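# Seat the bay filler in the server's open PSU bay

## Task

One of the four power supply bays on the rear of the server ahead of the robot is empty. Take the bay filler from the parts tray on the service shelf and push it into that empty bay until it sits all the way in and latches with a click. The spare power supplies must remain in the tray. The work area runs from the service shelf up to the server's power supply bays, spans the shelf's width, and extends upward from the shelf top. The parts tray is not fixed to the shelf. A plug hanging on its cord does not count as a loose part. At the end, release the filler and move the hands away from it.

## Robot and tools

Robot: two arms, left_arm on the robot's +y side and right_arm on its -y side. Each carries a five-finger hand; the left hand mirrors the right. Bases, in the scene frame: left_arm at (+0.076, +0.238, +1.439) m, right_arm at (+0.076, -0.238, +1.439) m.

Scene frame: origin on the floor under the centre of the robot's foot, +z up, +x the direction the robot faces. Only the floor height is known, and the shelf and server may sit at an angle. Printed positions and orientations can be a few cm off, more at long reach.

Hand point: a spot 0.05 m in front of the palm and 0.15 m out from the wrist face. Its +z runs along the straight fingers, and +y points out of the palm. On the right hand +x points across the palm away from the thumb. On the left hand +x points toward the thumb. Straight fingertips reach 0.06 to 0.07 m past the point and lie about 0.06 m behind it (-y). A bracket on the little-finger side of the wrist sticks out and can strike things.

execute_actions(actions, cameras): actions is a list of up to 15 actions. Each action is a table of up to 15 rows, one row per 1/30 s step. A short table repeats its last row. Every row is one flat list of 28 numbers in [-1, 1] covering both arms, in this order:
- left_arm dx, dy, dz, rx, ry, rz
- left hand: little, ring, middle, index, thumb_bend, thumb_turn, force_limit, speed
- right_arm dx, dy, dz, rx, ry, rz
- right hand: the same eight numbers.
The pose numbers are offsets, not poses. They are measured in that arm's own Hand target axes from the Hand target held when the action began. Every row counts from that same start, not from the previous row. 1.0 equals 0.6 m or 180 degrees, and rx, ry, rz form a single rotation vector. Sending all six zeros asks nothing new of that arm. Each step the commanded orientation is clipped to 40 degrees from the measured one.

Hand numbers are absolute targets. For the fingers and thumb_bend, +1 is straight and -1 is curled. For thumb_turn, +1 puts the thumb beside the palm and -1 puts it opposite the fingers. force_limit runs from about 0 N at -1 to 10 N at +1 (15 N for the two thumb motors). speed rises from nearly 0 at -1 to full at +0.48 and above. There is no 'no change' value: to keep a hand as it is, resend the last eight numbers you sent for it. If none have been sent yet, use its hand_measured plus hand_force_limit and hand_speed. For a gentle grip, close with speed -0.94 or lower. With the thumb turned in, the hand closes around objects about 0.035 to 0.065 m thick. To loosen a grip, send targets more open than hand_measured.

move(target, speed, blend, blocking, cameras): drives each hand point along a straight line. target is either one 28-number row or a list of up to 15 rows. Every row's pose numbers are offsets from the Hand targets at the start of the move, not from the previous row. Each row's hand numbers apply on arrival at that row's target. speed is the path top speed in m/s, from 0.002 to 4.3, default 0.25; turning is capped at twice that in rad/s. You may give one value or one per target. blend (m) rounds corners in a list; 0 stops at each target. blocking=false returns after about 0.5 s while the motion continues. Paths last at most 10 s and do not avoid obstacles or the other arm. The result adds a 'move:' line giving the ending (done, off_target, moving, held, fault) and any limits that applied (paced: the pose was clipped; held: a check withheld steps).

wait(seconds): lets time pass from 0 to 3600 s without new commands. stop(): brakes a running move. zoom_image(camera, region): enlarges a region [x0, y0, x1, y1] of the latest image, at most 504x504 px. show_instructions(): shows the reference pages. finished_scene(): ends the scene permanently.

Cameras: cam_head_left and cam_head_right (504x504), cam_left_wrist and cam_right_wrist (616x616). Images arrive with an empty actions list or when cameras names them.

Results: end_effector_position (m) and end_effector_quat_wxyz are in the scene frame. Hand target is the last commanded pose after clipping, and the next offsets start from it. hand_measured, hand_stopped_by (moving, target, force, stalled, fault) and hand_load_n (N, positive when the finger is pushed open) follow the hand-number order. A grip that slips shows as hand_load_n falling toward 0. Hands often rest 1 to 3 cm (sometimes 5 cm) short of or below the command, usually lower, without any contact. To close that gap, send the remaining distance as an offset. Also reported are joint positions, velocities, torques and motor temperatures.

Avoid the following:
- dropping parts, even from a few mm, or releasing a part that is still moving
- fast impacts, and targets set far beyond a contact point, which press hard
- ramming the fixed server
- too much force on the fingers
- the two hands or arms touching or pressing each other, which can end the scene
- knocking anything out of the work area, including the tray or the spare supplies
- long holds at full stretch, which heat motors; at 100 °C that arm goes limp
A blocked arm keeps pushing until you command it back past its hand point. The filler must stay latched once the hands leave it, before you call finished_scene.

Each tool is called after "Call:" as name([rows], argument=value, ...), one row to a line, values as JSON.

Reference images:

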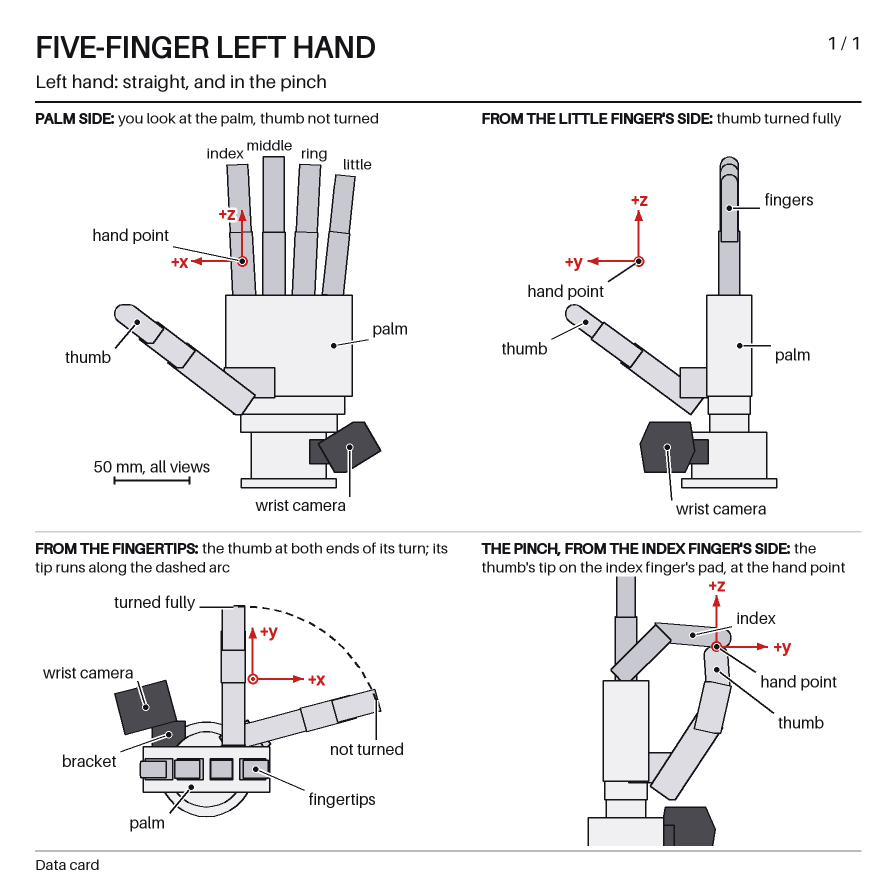

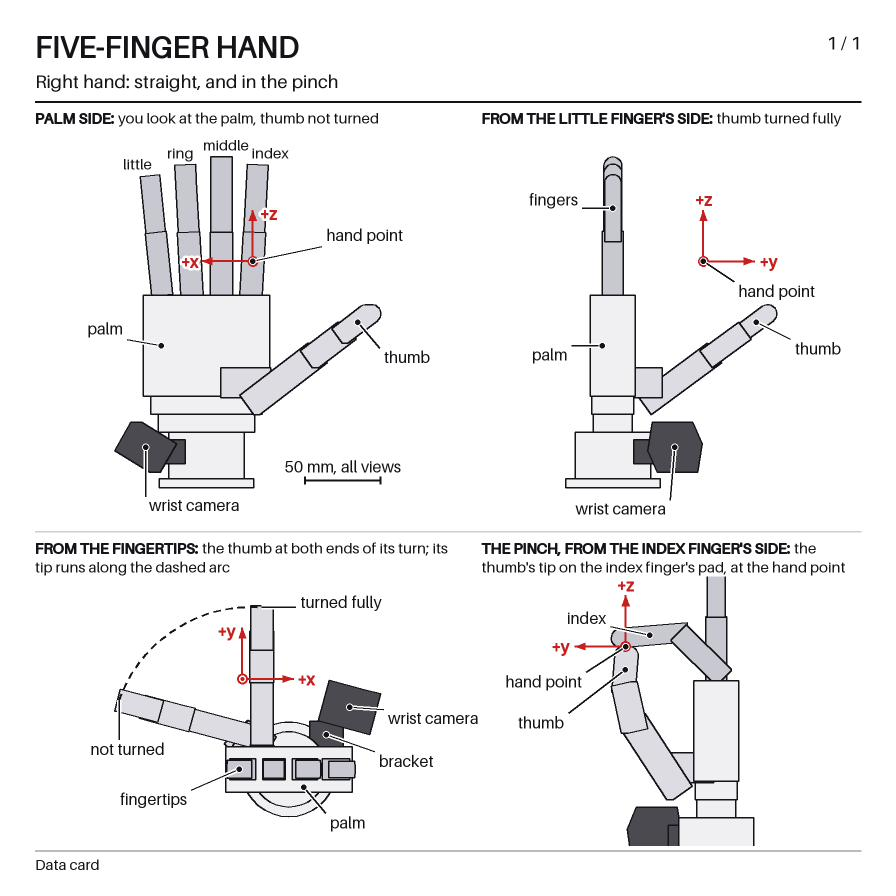

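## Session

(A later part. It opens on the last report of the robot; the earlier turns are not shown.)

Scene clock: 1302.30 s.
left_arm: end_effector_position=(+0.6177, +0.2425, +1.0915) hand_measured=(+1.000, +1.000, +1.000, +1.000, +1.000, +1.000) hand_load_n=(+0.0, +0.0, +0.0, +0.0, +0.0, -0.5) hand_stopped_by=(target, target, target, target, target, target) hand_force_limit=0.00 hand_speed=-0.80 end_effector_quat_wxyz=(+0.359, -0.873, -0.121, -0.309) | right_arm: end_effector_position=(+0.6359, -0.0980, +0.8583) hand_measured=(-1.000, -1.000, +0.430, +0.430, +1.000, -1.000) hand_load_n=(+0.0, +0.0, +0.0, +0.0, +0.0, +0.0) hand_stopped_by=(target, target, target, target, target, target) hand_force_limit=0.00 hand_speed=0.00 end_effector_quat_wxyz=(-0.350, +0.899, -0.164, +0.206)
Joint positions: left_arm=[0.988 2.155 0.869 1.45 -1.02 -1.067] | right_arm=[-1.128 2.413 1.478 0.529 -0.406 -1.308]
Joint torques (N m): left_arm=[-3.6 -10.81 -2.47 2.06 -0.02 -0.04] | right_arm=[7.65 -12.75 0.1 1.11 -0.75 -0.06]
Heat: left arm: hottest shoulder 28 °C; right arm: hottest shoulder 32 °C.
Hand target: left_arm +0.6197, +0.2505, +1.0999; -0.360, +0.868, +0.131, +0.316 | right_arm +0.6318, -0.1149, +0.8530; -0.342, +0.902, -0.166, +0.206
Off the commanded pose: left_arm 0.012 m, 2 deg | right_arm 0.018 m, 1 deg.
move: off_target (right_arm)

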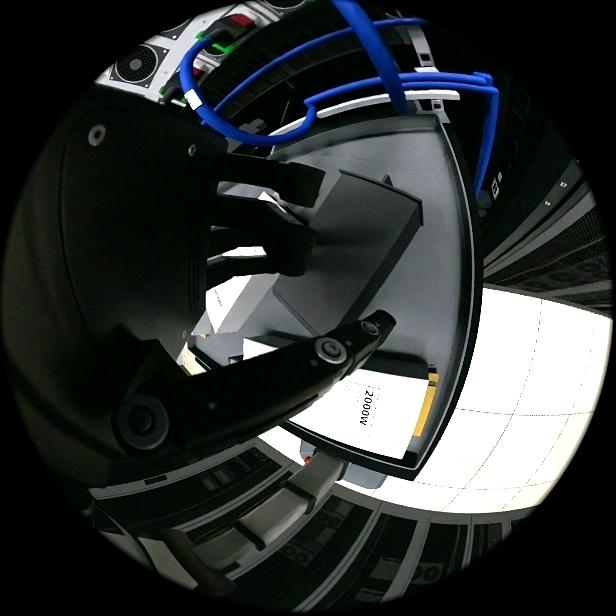

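Call:
move(target=[0,0,0,0,0,0,1,1,1,1,1,1,0,-0.8,-0.0073,0.0112,0.0300,0,0,0,-1,-1,0.43,0.43,1,-1,0,0], speed=0.06, cameras=["cam_head_left","cam_head_right","cam_right_wrist"])

Call:
zoom_image(camera="cam_right_wrist", region=[190, 180, 490, 480])

Call:
zoom_image(camera="cam_head_left", region=[230, 444, 290, 504])

Call:
zoom_image(camera="cam_head_right", region=[210, 444, 270, 504])

Scene clock: 1315.43 s.
left_arm: end_effector_position=(+0.6177, +0.2425, +1.0915) hand_measured=(+1.000, +1.000, +1.000, +1.000, +1.000, +1.000) hand_load_n=(+0.0, +0.0, +0.0, +0.0, +0.0, +0.0) hand_stopped_by=(target, target, target, target, target, target) hand_force_limit=0.00 hand_speed=-0.80 end_effector_quat_wxyz=(+0.359, -0.873, -0.121, -0.309) | right_arm: end_effector_position=(+0.6475, -0.0969, +0.8499) hand_measured=(-1.000, -1.000, +0.430, +0.430, +1.000, -1.000) hand_load_n=(+0.0, +0.0, +0.0, +0.0, +0.0, +0.0) hand_stopped_by=(target, target, target, target, target, target) hand_force_limit=0.00 hand_speed=0.00 end_effector_quat_wxyz=(-0.350, +0.897, -0.163, +0.214)
Joint positions: left_arm=[0.988 2.155 0.869 1.45 -1.02 -1.067] | right_arm=[-1.128 2.439 1.526 0.524 -0.406 -1.308]
Joint torques (N m): left_arm=[-3.43 -10.87 -2.52 2.1 -0.01 -0.04] | right_arm=[8.12 -10.93 1.58 0.76 -0.63 -0.04]
Heat: left arm: hottest shoulder 28 °C; right arm: hottest shoulder 33 °C.
Hand target: left_arm +0.6197, +0.2505, +1.0999; -0.360, +0.868, +0.131, +0.316 | right_arm +0.6357, -0.1079, +0.8350; -0.342, +0.902, -0.166, +0.206
Off the commanded pose: left_arm 0.012 m, 2 deg | right_arm 0.022 m, 1 deg.
move: off_target (right_arm)

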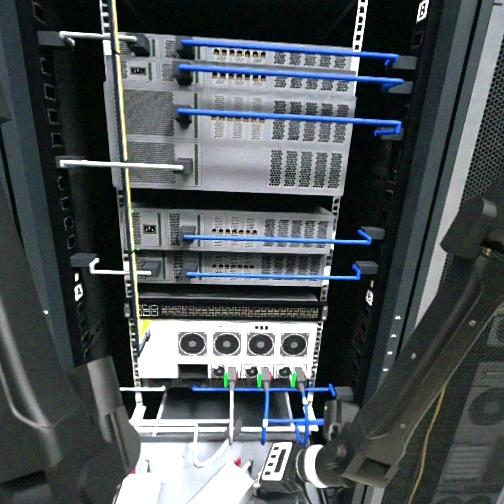

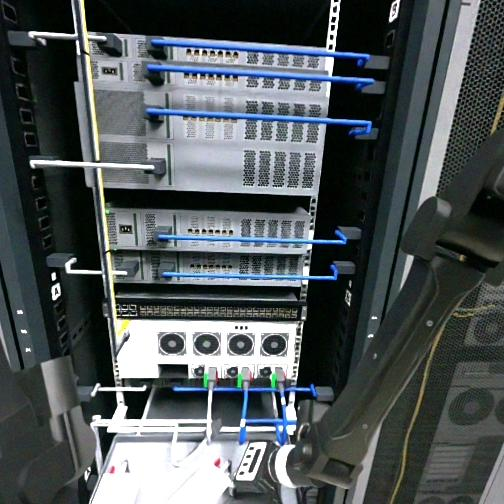

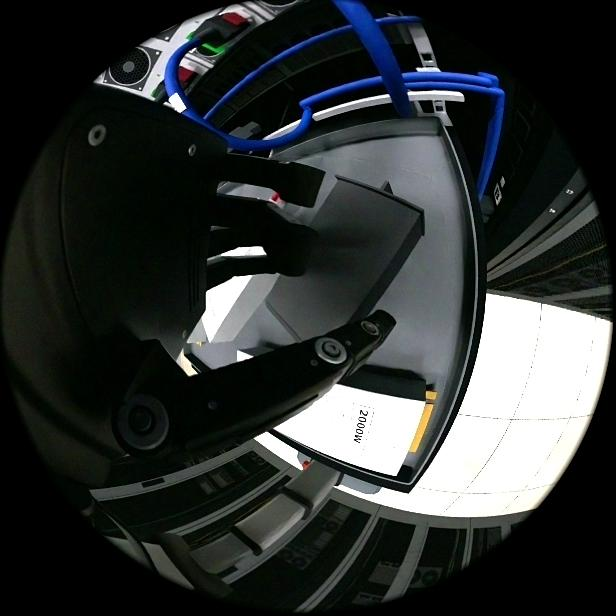

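Scaled by 1.680 from the camera's image (finer frame: 880x880).

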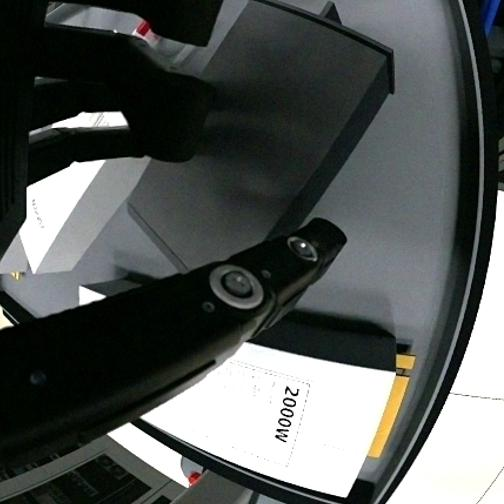

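Scaled by 8.400.

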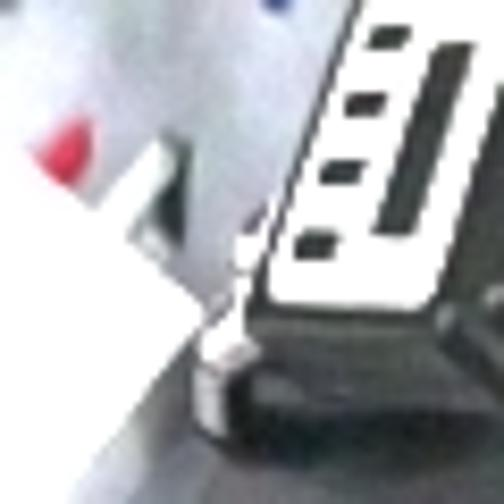

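Scaled by 8.400.

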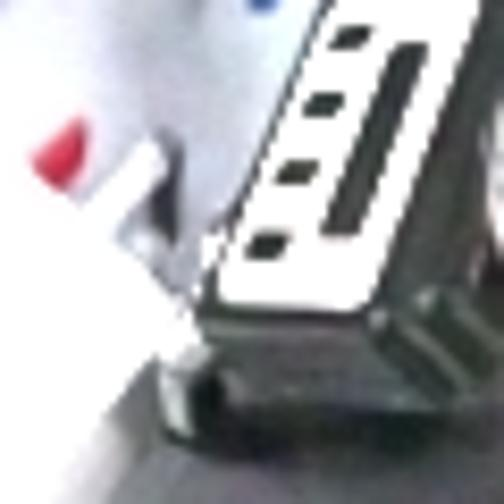

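Call:
move(target=[0,0,0,0,0,0,1,1,1,1,1,1,0,-0.8,-0.0323,0.0118,0.0200,0,0,0,-1,-1,0.43,0.43,1,-1,0,0], speed=0.06, cameras=["cam_head_left","cam_head_right","cam_right_wrist"])

Call:
zoom_image(camera="cam_right_wrist", region=[190, 180, 490, 480])

Call:
zoom_image(camera="cam_head_left", region=[230, 444, 290, 504])

Scene clock: 1335.47 s.
left_arm: end_effector_position=(+0.6177, +0.2425, +1.0915) hand_measured=(+1.000, +1.000, +1.000, +1.000, +1.000, +1.000) hand_load_n=(+0.0, +0.0, -0.5, +0.0, +0.0, -0.5) hand_stopped_by=(target, target, target, target, target, target) hand_force_limit=0.00 hand_speed=-0.80 end_effector_quat_wxyz=(+0.359, -0.873, -0.121, -0.309) | right_arm: end_effector_position=(+0.6436, -0.0914, +0.8395) hand_measured=(-1.000, -1.000, +0.430, +0.430, +1.000, -1.000) hand_load_n=(+0.0, +0.0, +0.0, +0.0, +0.0, +0.0) hand_stopped_by=(target, target, target, target, target, target) hand_force_limit=0.00 hand_speed=0.00 end_effector_quat_wxyz=(-0.354, +0.896, -0.162, +0.214)
Joint positions: left_arm=[0.988 2.155 0.869 1.45 -1.02 -1.067] | right_arm=[-1.128 2.47 1.551 0.528 -0.414 -1.308]
Joint torques (N m): left_arm=[-3.31 -10.75 -2.54 2.04 -0.03 -0.04] | right_arm=[8.29 -9.88 1.68 1.58 -0.12 -0.03]
Heat: left arm: hottest shoulder 28 °C; right arm: hottest shoulder 32 °C.
Hand target: left_arm +0.6197, +0.2505, +1.0999; -0.360, +0.868, +0.131, +0.316 | right_arm +0.6237, -0.0978, +0.8170; -0.342, +0.902, -0.166, +0.206
Off the commanded pose: left_arm 0.012 m, 2 deg | right_arm 0.031 m, 2 deg.
move: off_target (right_arm)

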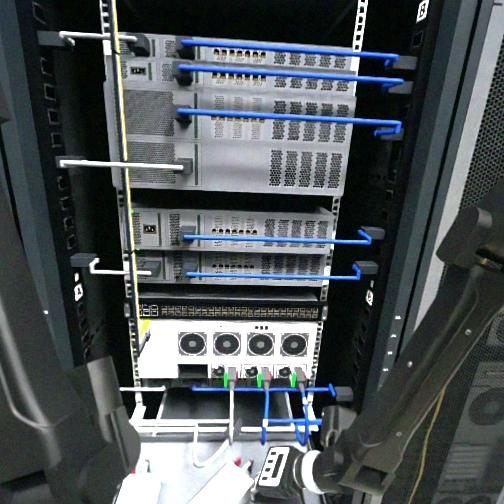

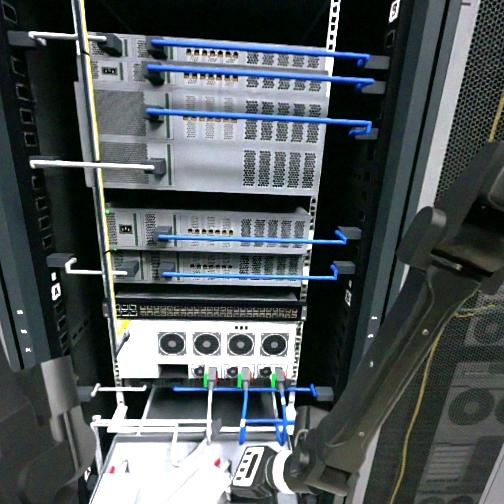

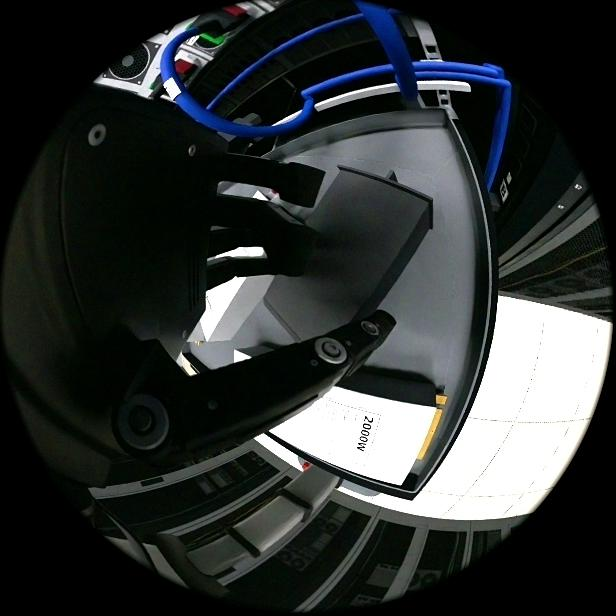

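Scaled by 1.680 from the camera's image (finer frame: 880x880).

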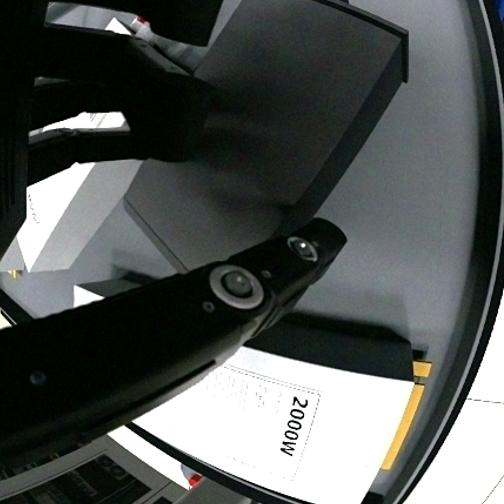

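Scaled by 8.400.

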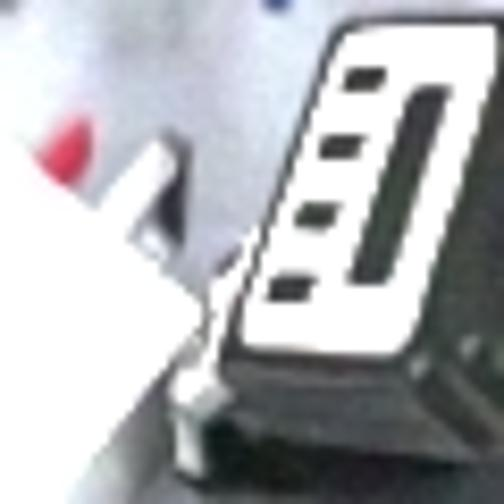

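Call:
move([
  [0,0,0,0,0,0,1,1,1,1,1,1,0,-0.8,0.0573,-0.0320,-0.0392,0,0,0,-1,-1,0.43,0.43,1,-1,0,0],
  [0,0,0,0,0,0,1,1,1,1,1,1,0,-0.8,0.0573,-0.0320,-0.0392,0,0,0,-1,-1,-1,0.43,1,-1,0,0],
], speed=0.06, cameras=["cam_head_left","cam_head_right","cam_right_wrist"])

Call:
zoom_image(camera="cam_right_wrist", region=[190, 180, 490, 480])

Call:
zoom_image(camera="cam_head_left", region=[230, 444, 290, 504])

Scene clock: 1378.27 s.
left_arm: end_effector_position=(+0.6177, +0.2425, +1.0915) hand_measured=(+1.000, +1.000, +1.000, +1.000, +1.000, +1.000) hand_load_n=(+0.0, +0.0, +0.0, +0.0, +0.5, +0.0) hand_stopped_by=(target, target, target, target, target, target) hand_force_limit=0.00 hand_speed=-0.80 end_effector_quat_wxyz=(+0.359, -0.873, -0.121, -0.309) | right_arm: end_effector_position=(+0.6520, -0.1006, +0.8601) hand_measured=(-1.000, -1.000, -1.000, +0.430, +1.000, -1.000) hand_load_n=(+0.0, +0.0, +0.0, -0.5, +0.0, +0.0) hand_stopped_by=(target, target, target, target, target, target) hand_force_limit=0.00 hand_speed=0.00 end_effector_quat_wxyz=(-0.350, +0.898, -0.163, +0.212)
Joint positions: left_arm=[0.988 2.155 0.869 1.45 -1.02 -1.067] | right_arm=[-1.128 2.409 1.508 0.509 -0.405 -1.308]
Joint torques (N m): left_arm=[-3.66 -10.7 -2.48 2.03 -0.02 -0.03] | right_arm=[8.12 -13.45 0.28 0.61 -0.48 -0.03]
Heat: left arm: hottest shoulder 28 °C; right arm: hottest shoulder 32 °C.
Hand target: left_arm +0.6197, +0.2505, +1.0999; -0.360, +0.868, +0.131, +0.316 | right_arm +0.6450, -0.1122, +0.8550; -0.342, +0.902, -0.166, +0.206
Off the commanded pose: left_arm 0.012 m, 2 deg | right_arm 0.014 m, 1 deg.
move: off_target (right_arm); target 2's new numbers were sent with right_arm's hand 0.014 m and 1 deg from that target

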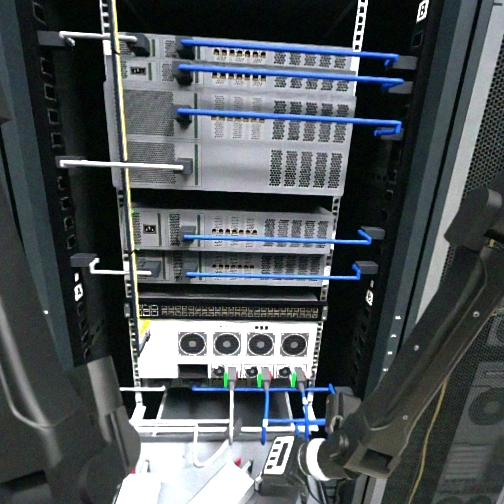

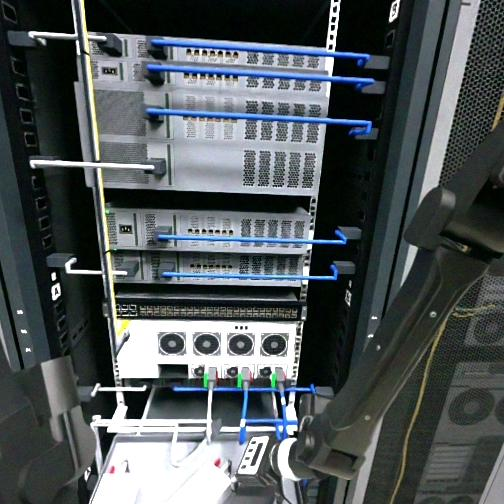

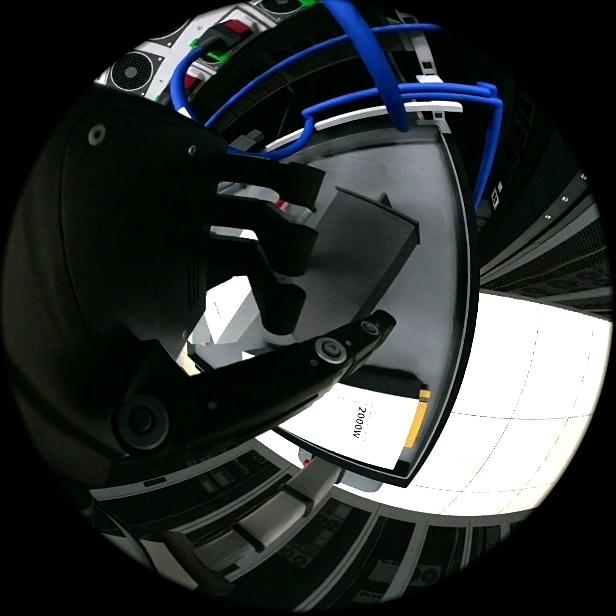

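Scaled by 1.680 from the camera's image (finer frame: 880x880).

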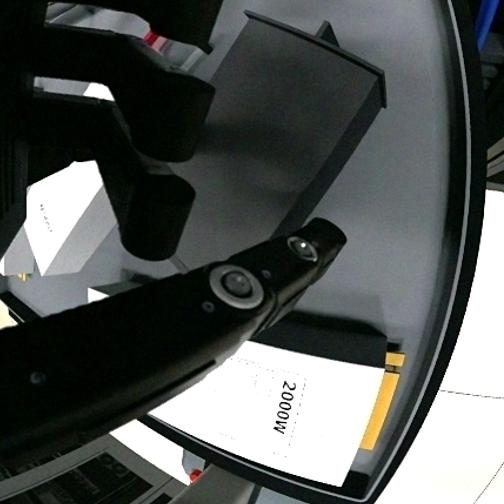

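Scaled by 8.400.

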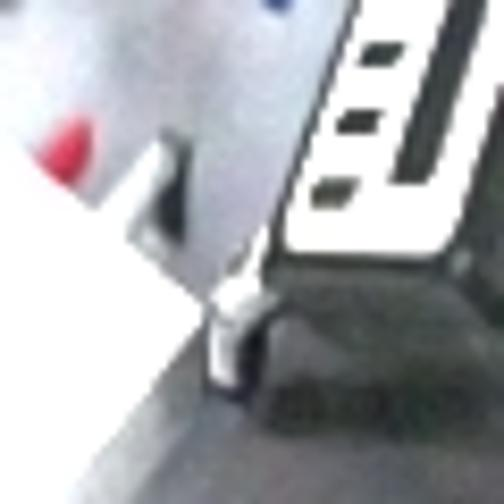

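Call:
move(target=[0,0,0,0,0,0,1,1,1,1,1,1,0,-0.8,-0.0202,-0.0090,0.0330,0,0,0,-1,-1,-1,0.43,1,-1,0,0], speed=0.06, cameras=["cam_head_left","cam_head_right","cam_right_wrist"])

Call:
zoom_image(camera="cam_right_wrist", region=[190, 180, 490, 480])

Call:
zoom_image(camera="cam_head_left", region=[230, 444, 290, 504])

Scene clock: 1394.40 s.
left_arm: end_effector_position=(+0.6177, +0.2425, +1.0915) hand_measured=(+1.000, +1.000, +1.000, +1.000, +1.000, +1.000) hand_load_n=(+0.0, +0.0, +0.0, -0.5, +0.0, +0.0) hand_stopped_by=(target, target, target, target, target, target) hand_force_limit=0.00 hand_speed=-0.80 end_effector_quat_wxyz=(+0.359, -0.873, -0.121, -0.309) | right_arm: end_effector_position=(+0.6539, -0.1020, +0.8499) hand_measured=(-1.000, -1.000, -1.000, +0.430, +1.000, -1.000) hand_load_n=(+0.0, +0.0, +0.0, +0.0, +0.0, +0.0) hand_stopped_by=(target, target, target, target, target, target) hand_force_limit=0.00 hand_speed=0.00 end_effector_quat_wxyz=(-0.340, +0.900, -0.166, +0.215)
Joint positions: left_arm=[0.988 2.155 0.869 1.45 -1.02 -1.067] | right_arm=[-1.128 2.434 1.537 0.509 -0.385 -1.308]
Joint torques (N m): left_arm=[-3.37 -10.81 -2.52 2.09 -0.03 -0.04] | right_arm=[9.99 -11.46 1.69 0.77 -0.44 0.09]
Heat: left arm: hottest shoulder 28 °C; right arm: hottest shoulder 33 °C.
Hand target: left_arm +0.6197, +0.2505, +1.0999; -0.360, +0.868, +0.131, +0.316 | right_arm +0.6449, -0.0921, +0.8421; -0.342, +0.902, -0.166, +0.206
Off the commanded pose: left_arm 0.012 m, 2 deg | right_arm 0.015 m, 1 deg.
move: off_target (right_arm)

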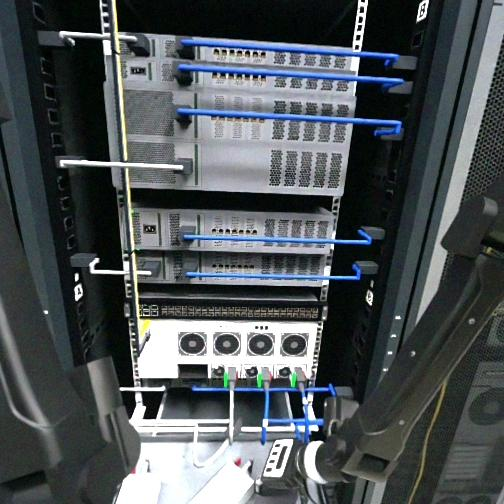

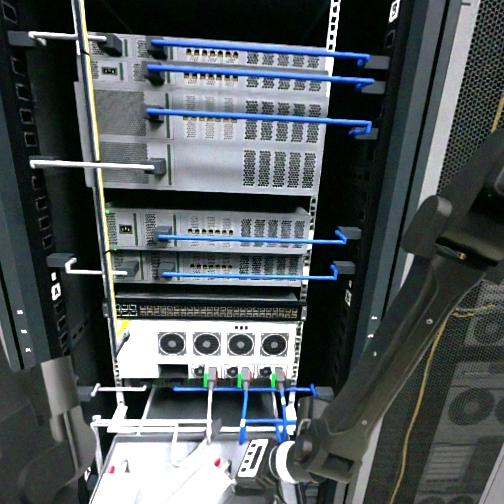

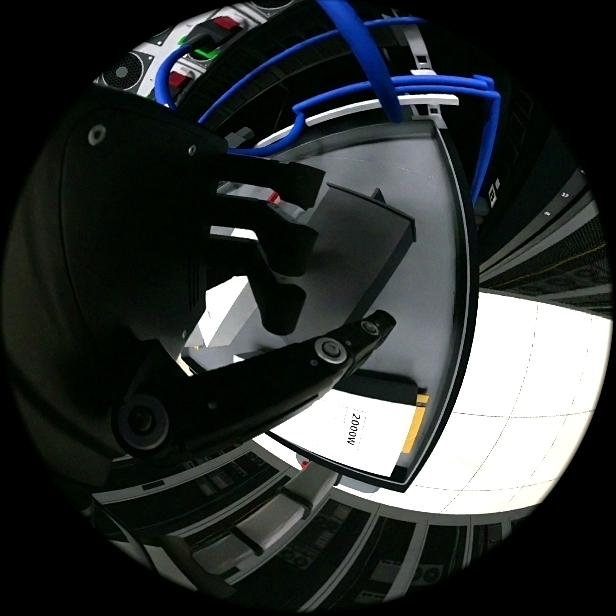

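Scaled by 1.680 from the camera's image (finer frame: 880x880).

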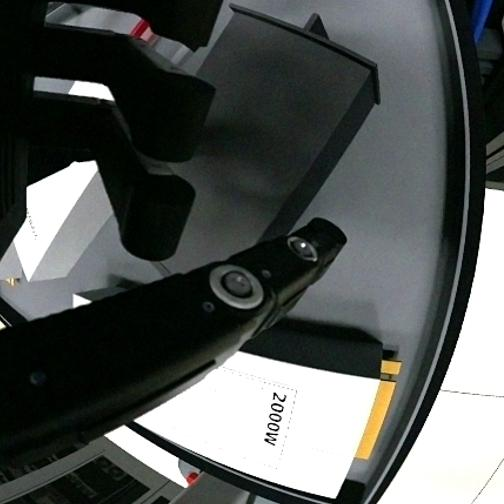

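Scaled by 8.400.

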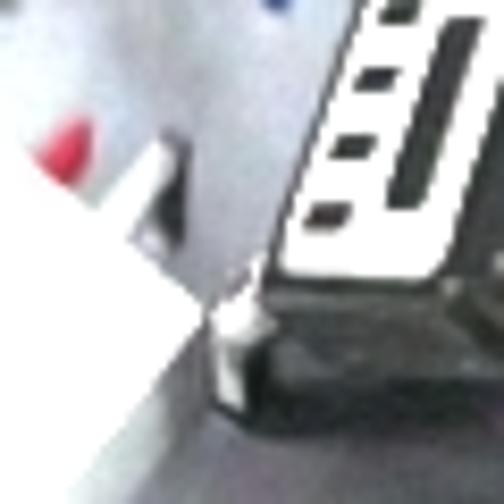

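Call:
move(target=[0,0,0,0,0,0,1,1,1,1,1,1,0,-0.8,-0.0059,-0.0174,0.0152,0,0,0,-1,-1,-1,0.43,1,-1,0,0], speed=0.06, cameras=["cam_head_left","cam_right_wrist"])

Call:
zoom_image(camera="cam_right_wrist", region=[190, 180, 490, 480])

Call:
zoom_image(camera="cam_head_left", region=[230, 444, 290, 504])

Scene clock: 1402.97 s.
left_arm: end_effector_position=(+0.6177, +0.2425, +1.0915) hand_measured=(+1.000, +1.000, +1.000, +1.000, +1.000, +1.000) hand_load_n=(+0.0, +0.0, +0.0, +0.0, +0.0, -0.5) hand_stopped_by=(target, target, target, target, target, target) hand_force_limit=0.00 hand_speed=-0.80 end_effector_quat_wxyz=(+0.359, -0.873, -0.121, -0.309) | right_arm: end_effector_position=(+0.6591, -0.0944, +0.8492) hand_measured=(-1.000, -1.000, -1.000, +0.430, +1.000, -1.000) hand_load_n=(+0.0, +0.0, +0.5, +0.0, -0.5, +0.0) hand_stopped_by=(target, target, target, target, target, target) hand_force_limit=0.00 hand_speed=0.00 end_effector_quat_wxyz=(-0.337, +0.901, -0.164, +0.219)
Joint positions: left_arm=[0.988 2.155 0.869 1.45 -1.02 -1.067] | right_arm=[-1.115 2.443 1.554 0.509 -0.366 -1.308]
Joint torques (N m): left_arm=[-3.6 -10.75 -2.44 2.1 -0.02 -0.03] | right_arm=[10.93 -11.58 1.7 0.69 -0.47 0.17]
Heat: left arm: hottest shoulder 28 °C; right arm: hottest shoulder 32 °C.
Hand target: left_arm +0.6197, +0.2505, +1.0999; -0.360, +0.868, +0.131, +0.316 | right_arm +0.6480, -0.0781, +0.8421; -0.342, +0.902, -0.166, +0.206
Off the commanded pose: left_arm 0.012 m, 2 deg | right_arm 0.021 m, 2 deg.
move: off_target (right_arm)

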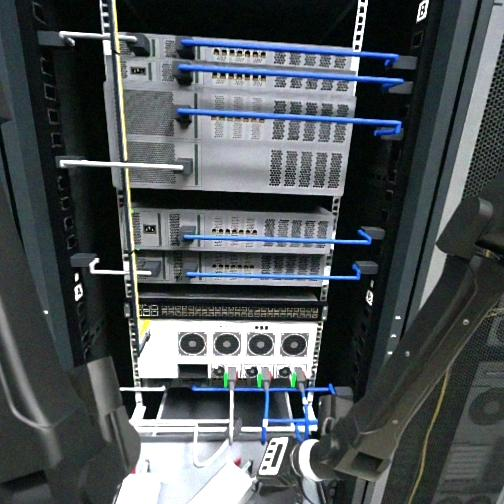

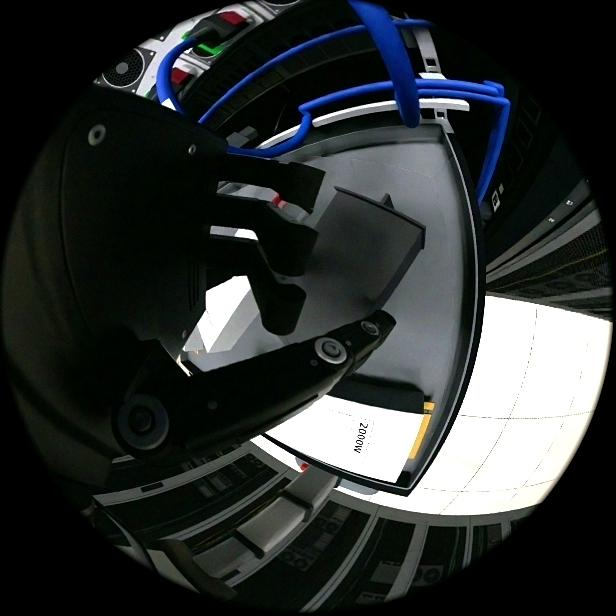

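Scaled by 1.680 from the camera's image (finer frame: 880x880).

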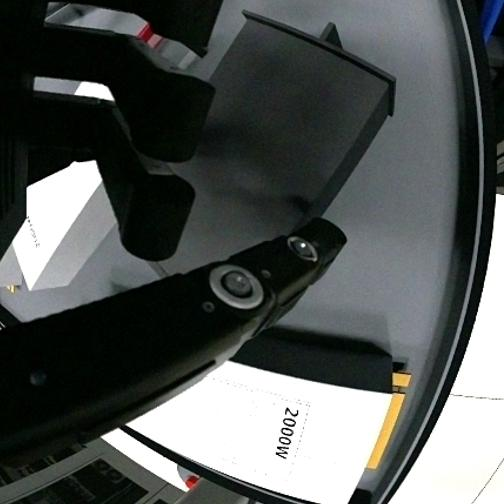

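Scaled by 8.400.

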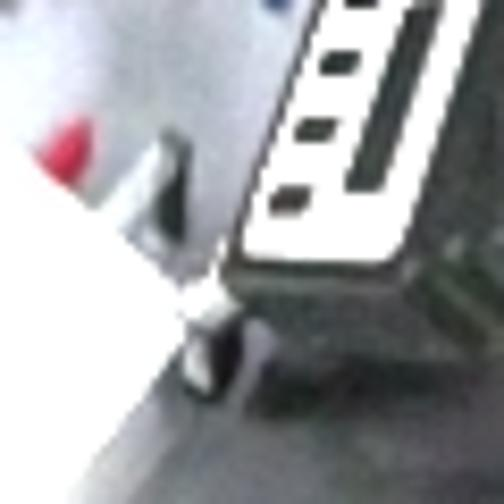

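Call:
move(target=[0,0,0,0,0,0,1,1,1,1,1,1,0,-0.8,-0.0192,0.0278,0.0088,0,0,0,-1,-1,-1,0.43,1,-1,0,0], speed=0.06, cameras=["cam_head_left","cam_right_wrist"])

Call:
zoom_image(camera="cam_right_wrist", region=[190, 180, 490, 480])

Call:
zoom_image(camera="cam_head_left", region=[230, 444, 290, 504])

Scene clock: 1416.30 s.
left_arm: end_effector_position=(+0.6177, +0.2425, +1.0915) hand_measured=(+1.000, +1.000, +1.000, +1.000, +1.000, +1.000) hand_load_n=(+0.0, +0.0, +0.0, +0.0, +0.0, +0.0) hand_stopped_by=(target, target, target, target, target, target) hand_force_limit=0.00 hand_speed=-0.80 end_effector_quat_wxyz=(+0.359, -0.873, -0.121, -0.309) | right_arm: end_effector_position=(+0.6454, -0.0855, +0.8311) hand_measured=(-1.000, -1.000, -1.000, +0.430, +1.000, -1.000) hand_load_n=(+0.0, +0.0, +0.0, +0.0, +0.0, +0.0) hand_stopped_by=(target, target, target, target, target, target) hand_force_limit=0.00 hand_speed=0.00 end_effector_quat_wxyz=(-0.340, +0.902, -0.164, +0.211)
Joint positions: left_arm=[0.988 2.155 0.869 1.45 -1.02 -1.067] | right_arm=[-1.115 2.491 1.585 0.509 -0.373 -1.308]
Joint torques (N m): left_arm=[-3.37 -10.75 -2.51 2.04 -0.02 -0.04] | right_arm=[9.7 -11.46 1.39 1.26 -0.72 0.1]
Heat: left arm: hottest shoulder 28 °C; right arm: hottest shoulder 32 °C.
Hand target: left_arm +0.6197, +0.2505, +1.0999; -0.360, +0.868, +0.131, +0.316 | right_arm +0.6380, -0.0820, +0.8241; -0.342, +0.902, -0.166, +0.206
Off the commanded pose: left_arm 0.012 m, 2 deg | right_arm 0.011 m, 1 deg.
move: off_target (right_arm)

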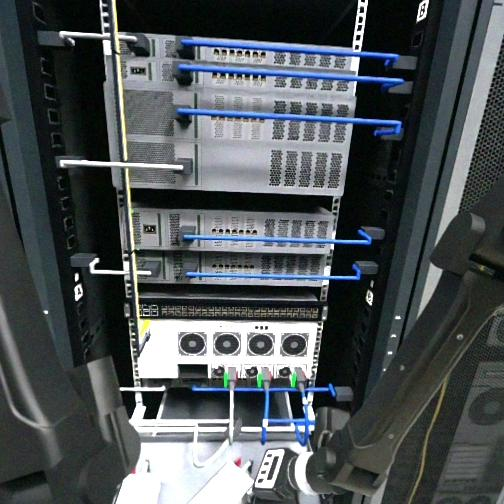

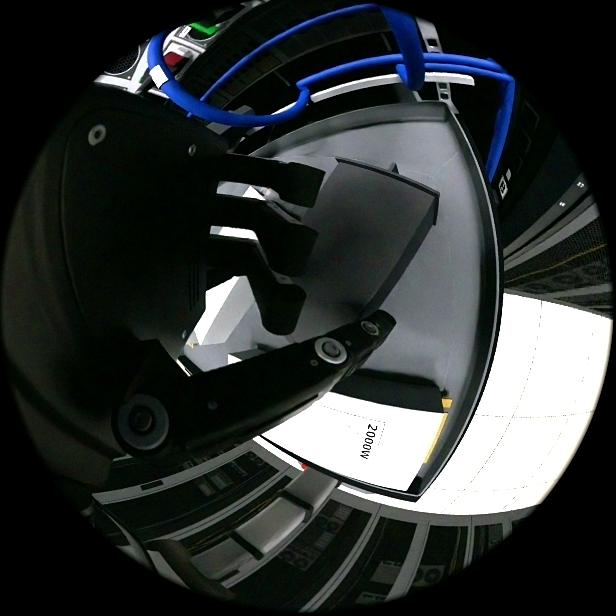

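Scaled by 1.680 from the camera's image (finer frame: 880x880).

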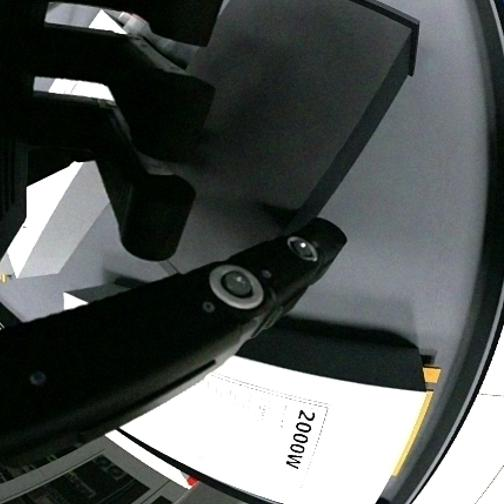

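Scaled by 8.400.

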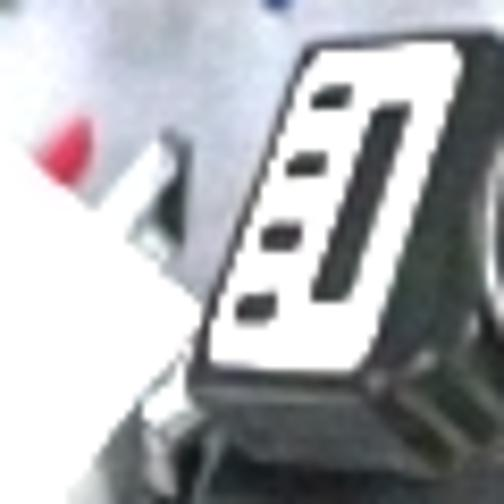

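Call:
move(target=[0,0,0,0,0,0,1,1,1,1,1,1,0,-0.8,0.0125,0.0327,0.0160,0,0,0,-1,-1,-1,0.43,1,-1,0,0], speed=0.06, cameras=["cam_head_left","cam_right_wrist"])

Call:
zoom_image(camera="cam_right_wrist", region=[190, 180, 490, 480])

Call:
zoom_image(camera="cam_head_left", region=[230, 444, 290, 504])

Scene clock: 1426.90 s.
left_arm: end_effector_position=(+0.6177, +0.2425, +1.0915) hand_measured=(+1.000, +1.000, +1.000, +1.000, +1.000, +1.000) hand_load_n=(+0.0, +0.0, +0.0, +0.0, +0.0, +0.0) hand_stopped_by=(target, target, target, target, target, target) hand_force_limit=0.00 hand_speed=-0.80 end_effector_quat_wxyz=(+0.359, -0.873, -0.121, -0.309) | right_arm: end_effector_position=(+0.6588, -0.0800, +0.8227) hand_measured=(-1.000, -1.000, -1.000, +0.430, +1.000, -1.000) hand_load_n=(+0.0, +0.0, +0.0, +0.0, +0.0, +0.0) hand_stopped_by=(target, target, target, target, target, target) hand_force_limit=0.00 hand_speed=0.00 end_effector_quat_wxyz=(-0.350, +0.898, -0.160, +0.215)
Joint positions: left_arm=[0.988 2.155 0.869 1.45 -1.02 -1.067] | right_arm=[-1.115 2.521 1.65 0.484 -0.394 -1.308]
Joint torques (N m): left_arm=[-3.43 -10.93 -2.45 2.07 -0.03 -0.04] | right_arm=[8.12 -11.52 2.03 0.65 -0.74 -0.01]
Heat: left arm: hottest shoulder 28 °C; right arm: hottest shoulder 32 °C.
Hand target: left_arm +0.6197, +0.2505, +1.0999; -0.360, +0.868, +0.131, +0.316 | right_arm +0.6460, -0.0940, +0.8061; -0.342, +0.902, -0.166, +0.206
Off the commanded pose: left_arm 0.012 m, 2 deg | right_arm 0.025 m, 2 deg.
move: off_target (right_arm)

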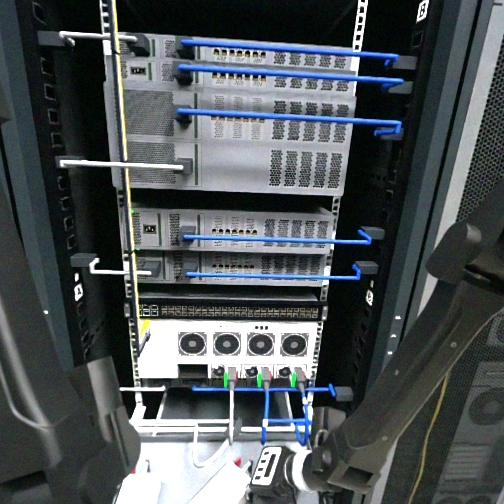

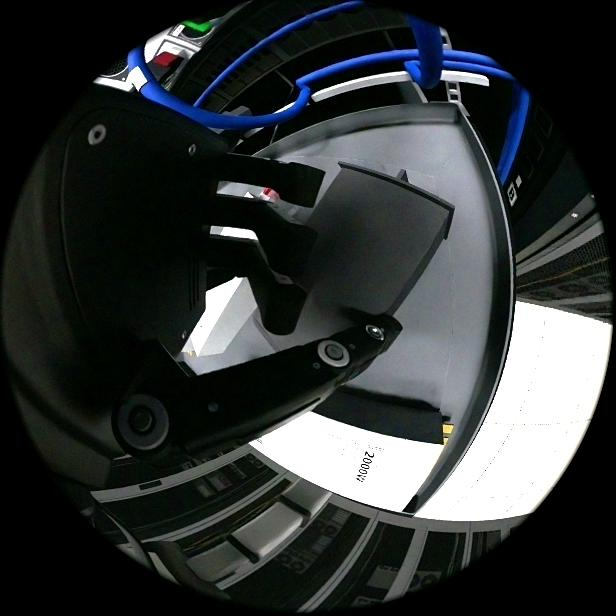

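Scaled by 1.680 from the camera's image (finer frame: 880x880).

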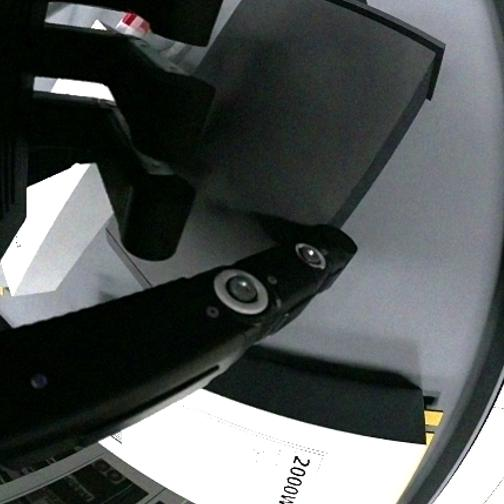

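Scaled by 8.400.

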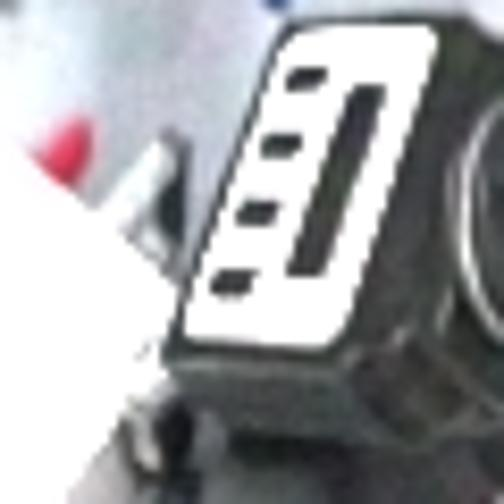

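Call:
move(target=[0,0,0,0,0,0,1,1,1,1,1,1,0,-0.8,0.0015,0.0125,-0.0192,0,0,0,-1,-1,-1,0.43,1,-1,0,0], speed=0.04, cameras=["cam_head_left","cam_right_wrist"])

Call:
zoom_image(camera="cam_right_wrist", region=[190, 180, 490, 480])

Scene clock: 1439.40 s.
left_arm: end_effector_position=(+0.6177, +0.2425, +1.0915) hand_measured=(+1.000, +1.000, +1.000, +1.000, +1.000, +1.000) hand_load_n=(+0.0, +0.0, +0.0, +0.0, +0.0, +0.0) hand_stopped_by=(target, target, target, target, target, target) hand_force_limit=0.00 hand_speed=-0.80 end_effector_quat_wxyz=(+0.359, -0.873, -0.121, -0.309) | right_arm: end_effector_position=(+0.6497, -0.0897, +0.8184) hand_measured=(-1.000, -1.000, -1.000, +0.430, +1.000, -1.000) hand_load_n=(+0.0, +0.0, +0.0, +0.0, +0.0, +0.0) hand_stopped_by=(target, target, target, target, target, target) hand_force_limit=0.00 hand_speed=0.00 end_effector_quat_wxyz=(-0.350, +0.898, -0.164, +0.209)
Joint positions: left_arm=[0.988 2.155 0.869 1.45 -1.02 -1.067] | right_arm=[-1.132 2.521 1.637 0.484 -0.41 -1.309]
Joint torques (N m): left_arm=[-3.31 -10.87 -2.48 2.06 -0.03 -0.02] | right_arm=[7.77 -12.4 0.5 1.16 -0.73 -0.08]
Heat: left arm: hottest shoulder 28 °C; right arm: hottest shoulder 32 °C.
Hand target: left_arm +0.6197, +0.2505, +1.0999; -0.360, +0.868, +0.131, +0.316 | right_arm +0.6400, -0.1062, +0.8090; -0.342, +0.902, -0.166, +0.206
Off the commanded pose: left_arm 0.012 m, 2 deg | right_arm 0.021 m, 1 deg.
move: off_target (right_arm)

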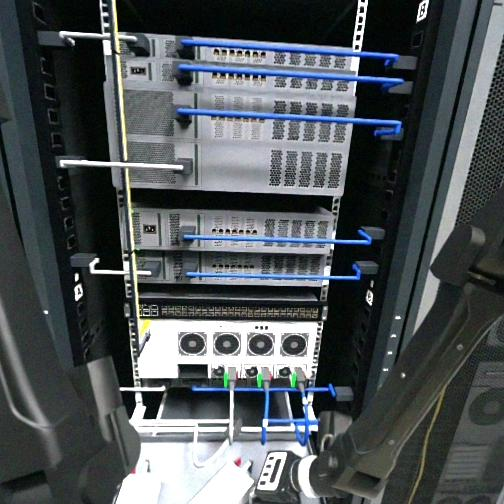

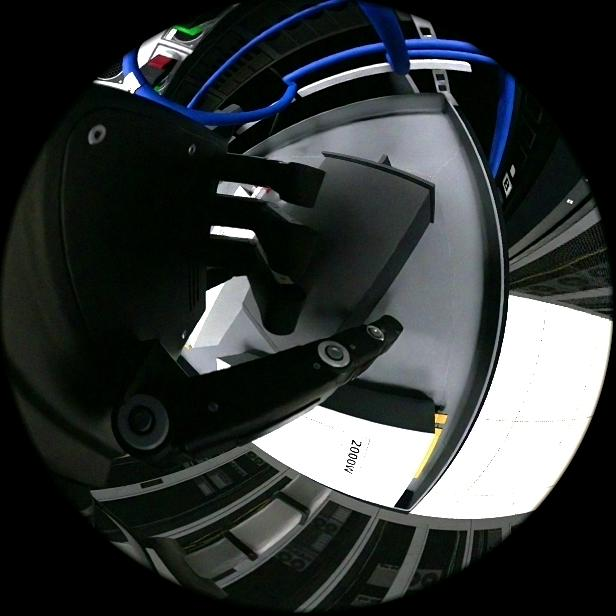

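Scaled by 1.680 from the camera's image (finer frame: 880x880).

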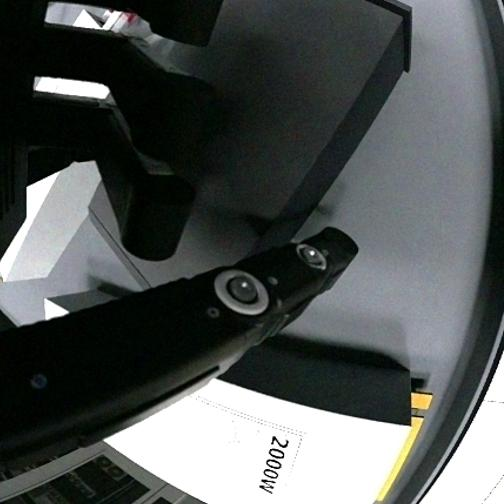

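Call:
move(target=[0,0,0,0,0,0,1,1,1,1,1,1,0,-0.8,0,0.0059,0.0059,0,0,0,-1,-1,-1,0.43,0.4,-1,-0.6,-0.85], speed=0.04, cameras=["cam_head_left","cam_right_wrist"])

Call:
zoom_image(camera="cam_right_wrist", region=[190, 180, 490, 480])

Scene clock: 1460.23 s.
left_arm: end_effector_position=(+0.6177, +0.2425, +1.0915) hand_measured=(+1.000, +1.000, +1.000, +1.000, +1.000, +1.000) hand_load_n=(+0.0, +0.0, +0.0, -0.5, +0.0, +0.0) hand_stopped_by=(target, target, target, target, target, target) hand_force_limit=0.00 hand_speed=-0.80 end_effector_quat_wxyz=(+0.359, -0.873, -0.121, -0.309) | right_arm: end_effector_position=(+0.6498, -0.0896, +0.8186) hand_measured=(-1.000, -1.000, -1.000, +0.430, +0.730, -1.000) hand_load_n=(+0.0, +0.0, +0.0, +2.0, +3.0, -0.5) hand_stopped_by=(target, target, target, target, force, target) hand_force_limit=-0.60 hand_speed=-0.85 end_effector_quat_wxyz=(-0.351, +0.898, -0.162, +0.209)
Joint positions: left_arm=[0.988 2.155 0.869 1.45 -1.02 -1.067] | right_arm=[-1.132 2.521 1.637 0.484 -0.413 -1.311]
Joint torques (N m): left_arm=[-3.55 -10.87 -2.51 2.06 -0.02 -0.03] | right_arm=[7.82 -11.46 1.87 0.85 -0.74 -0.06]
Heat: left arm: hottest shoulder 28 °C; right arm: hottest shoulder 33 °C.
Hand target: left_arm +0.6197, +0.2505, +1.0999; -0.360, +0.868, +0.131, +0.316 | right_arm +0.6412, -0.1066, +0.8042; -0.342, +0.902, -0.166, +0.206
Off the commanded pose: left_arm 0.012 m, 2 deg | right_arm 0.024 m, 1 deg.
move: off_target (right_arm)

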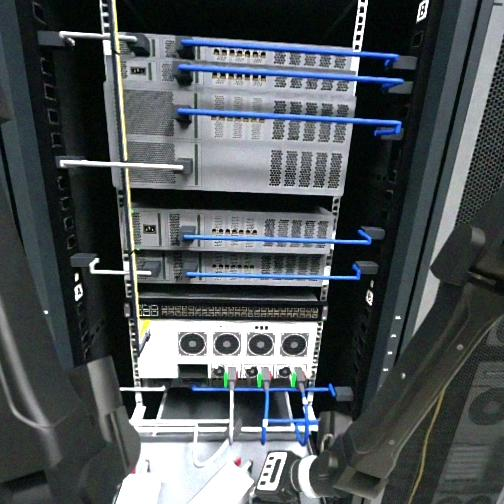

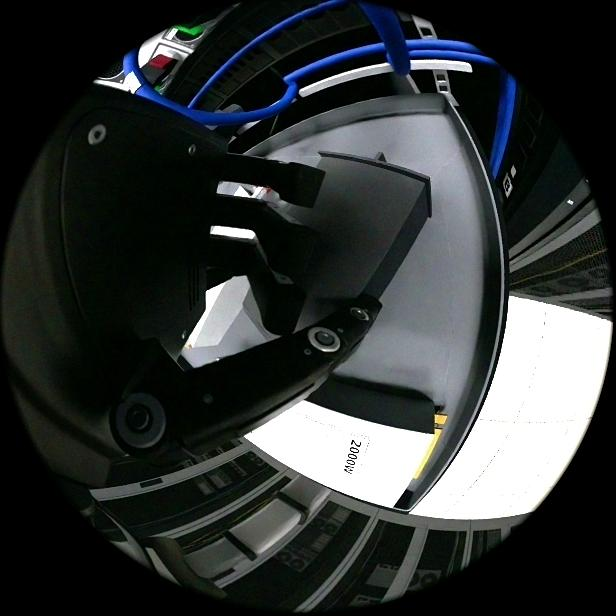

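Scaled by 1.680 from the camera's image (finer frame: 880x880).

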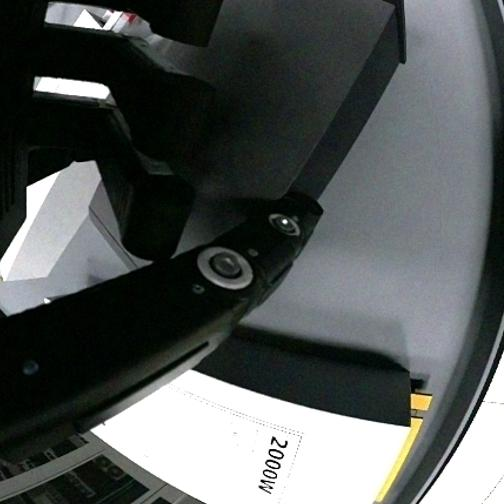

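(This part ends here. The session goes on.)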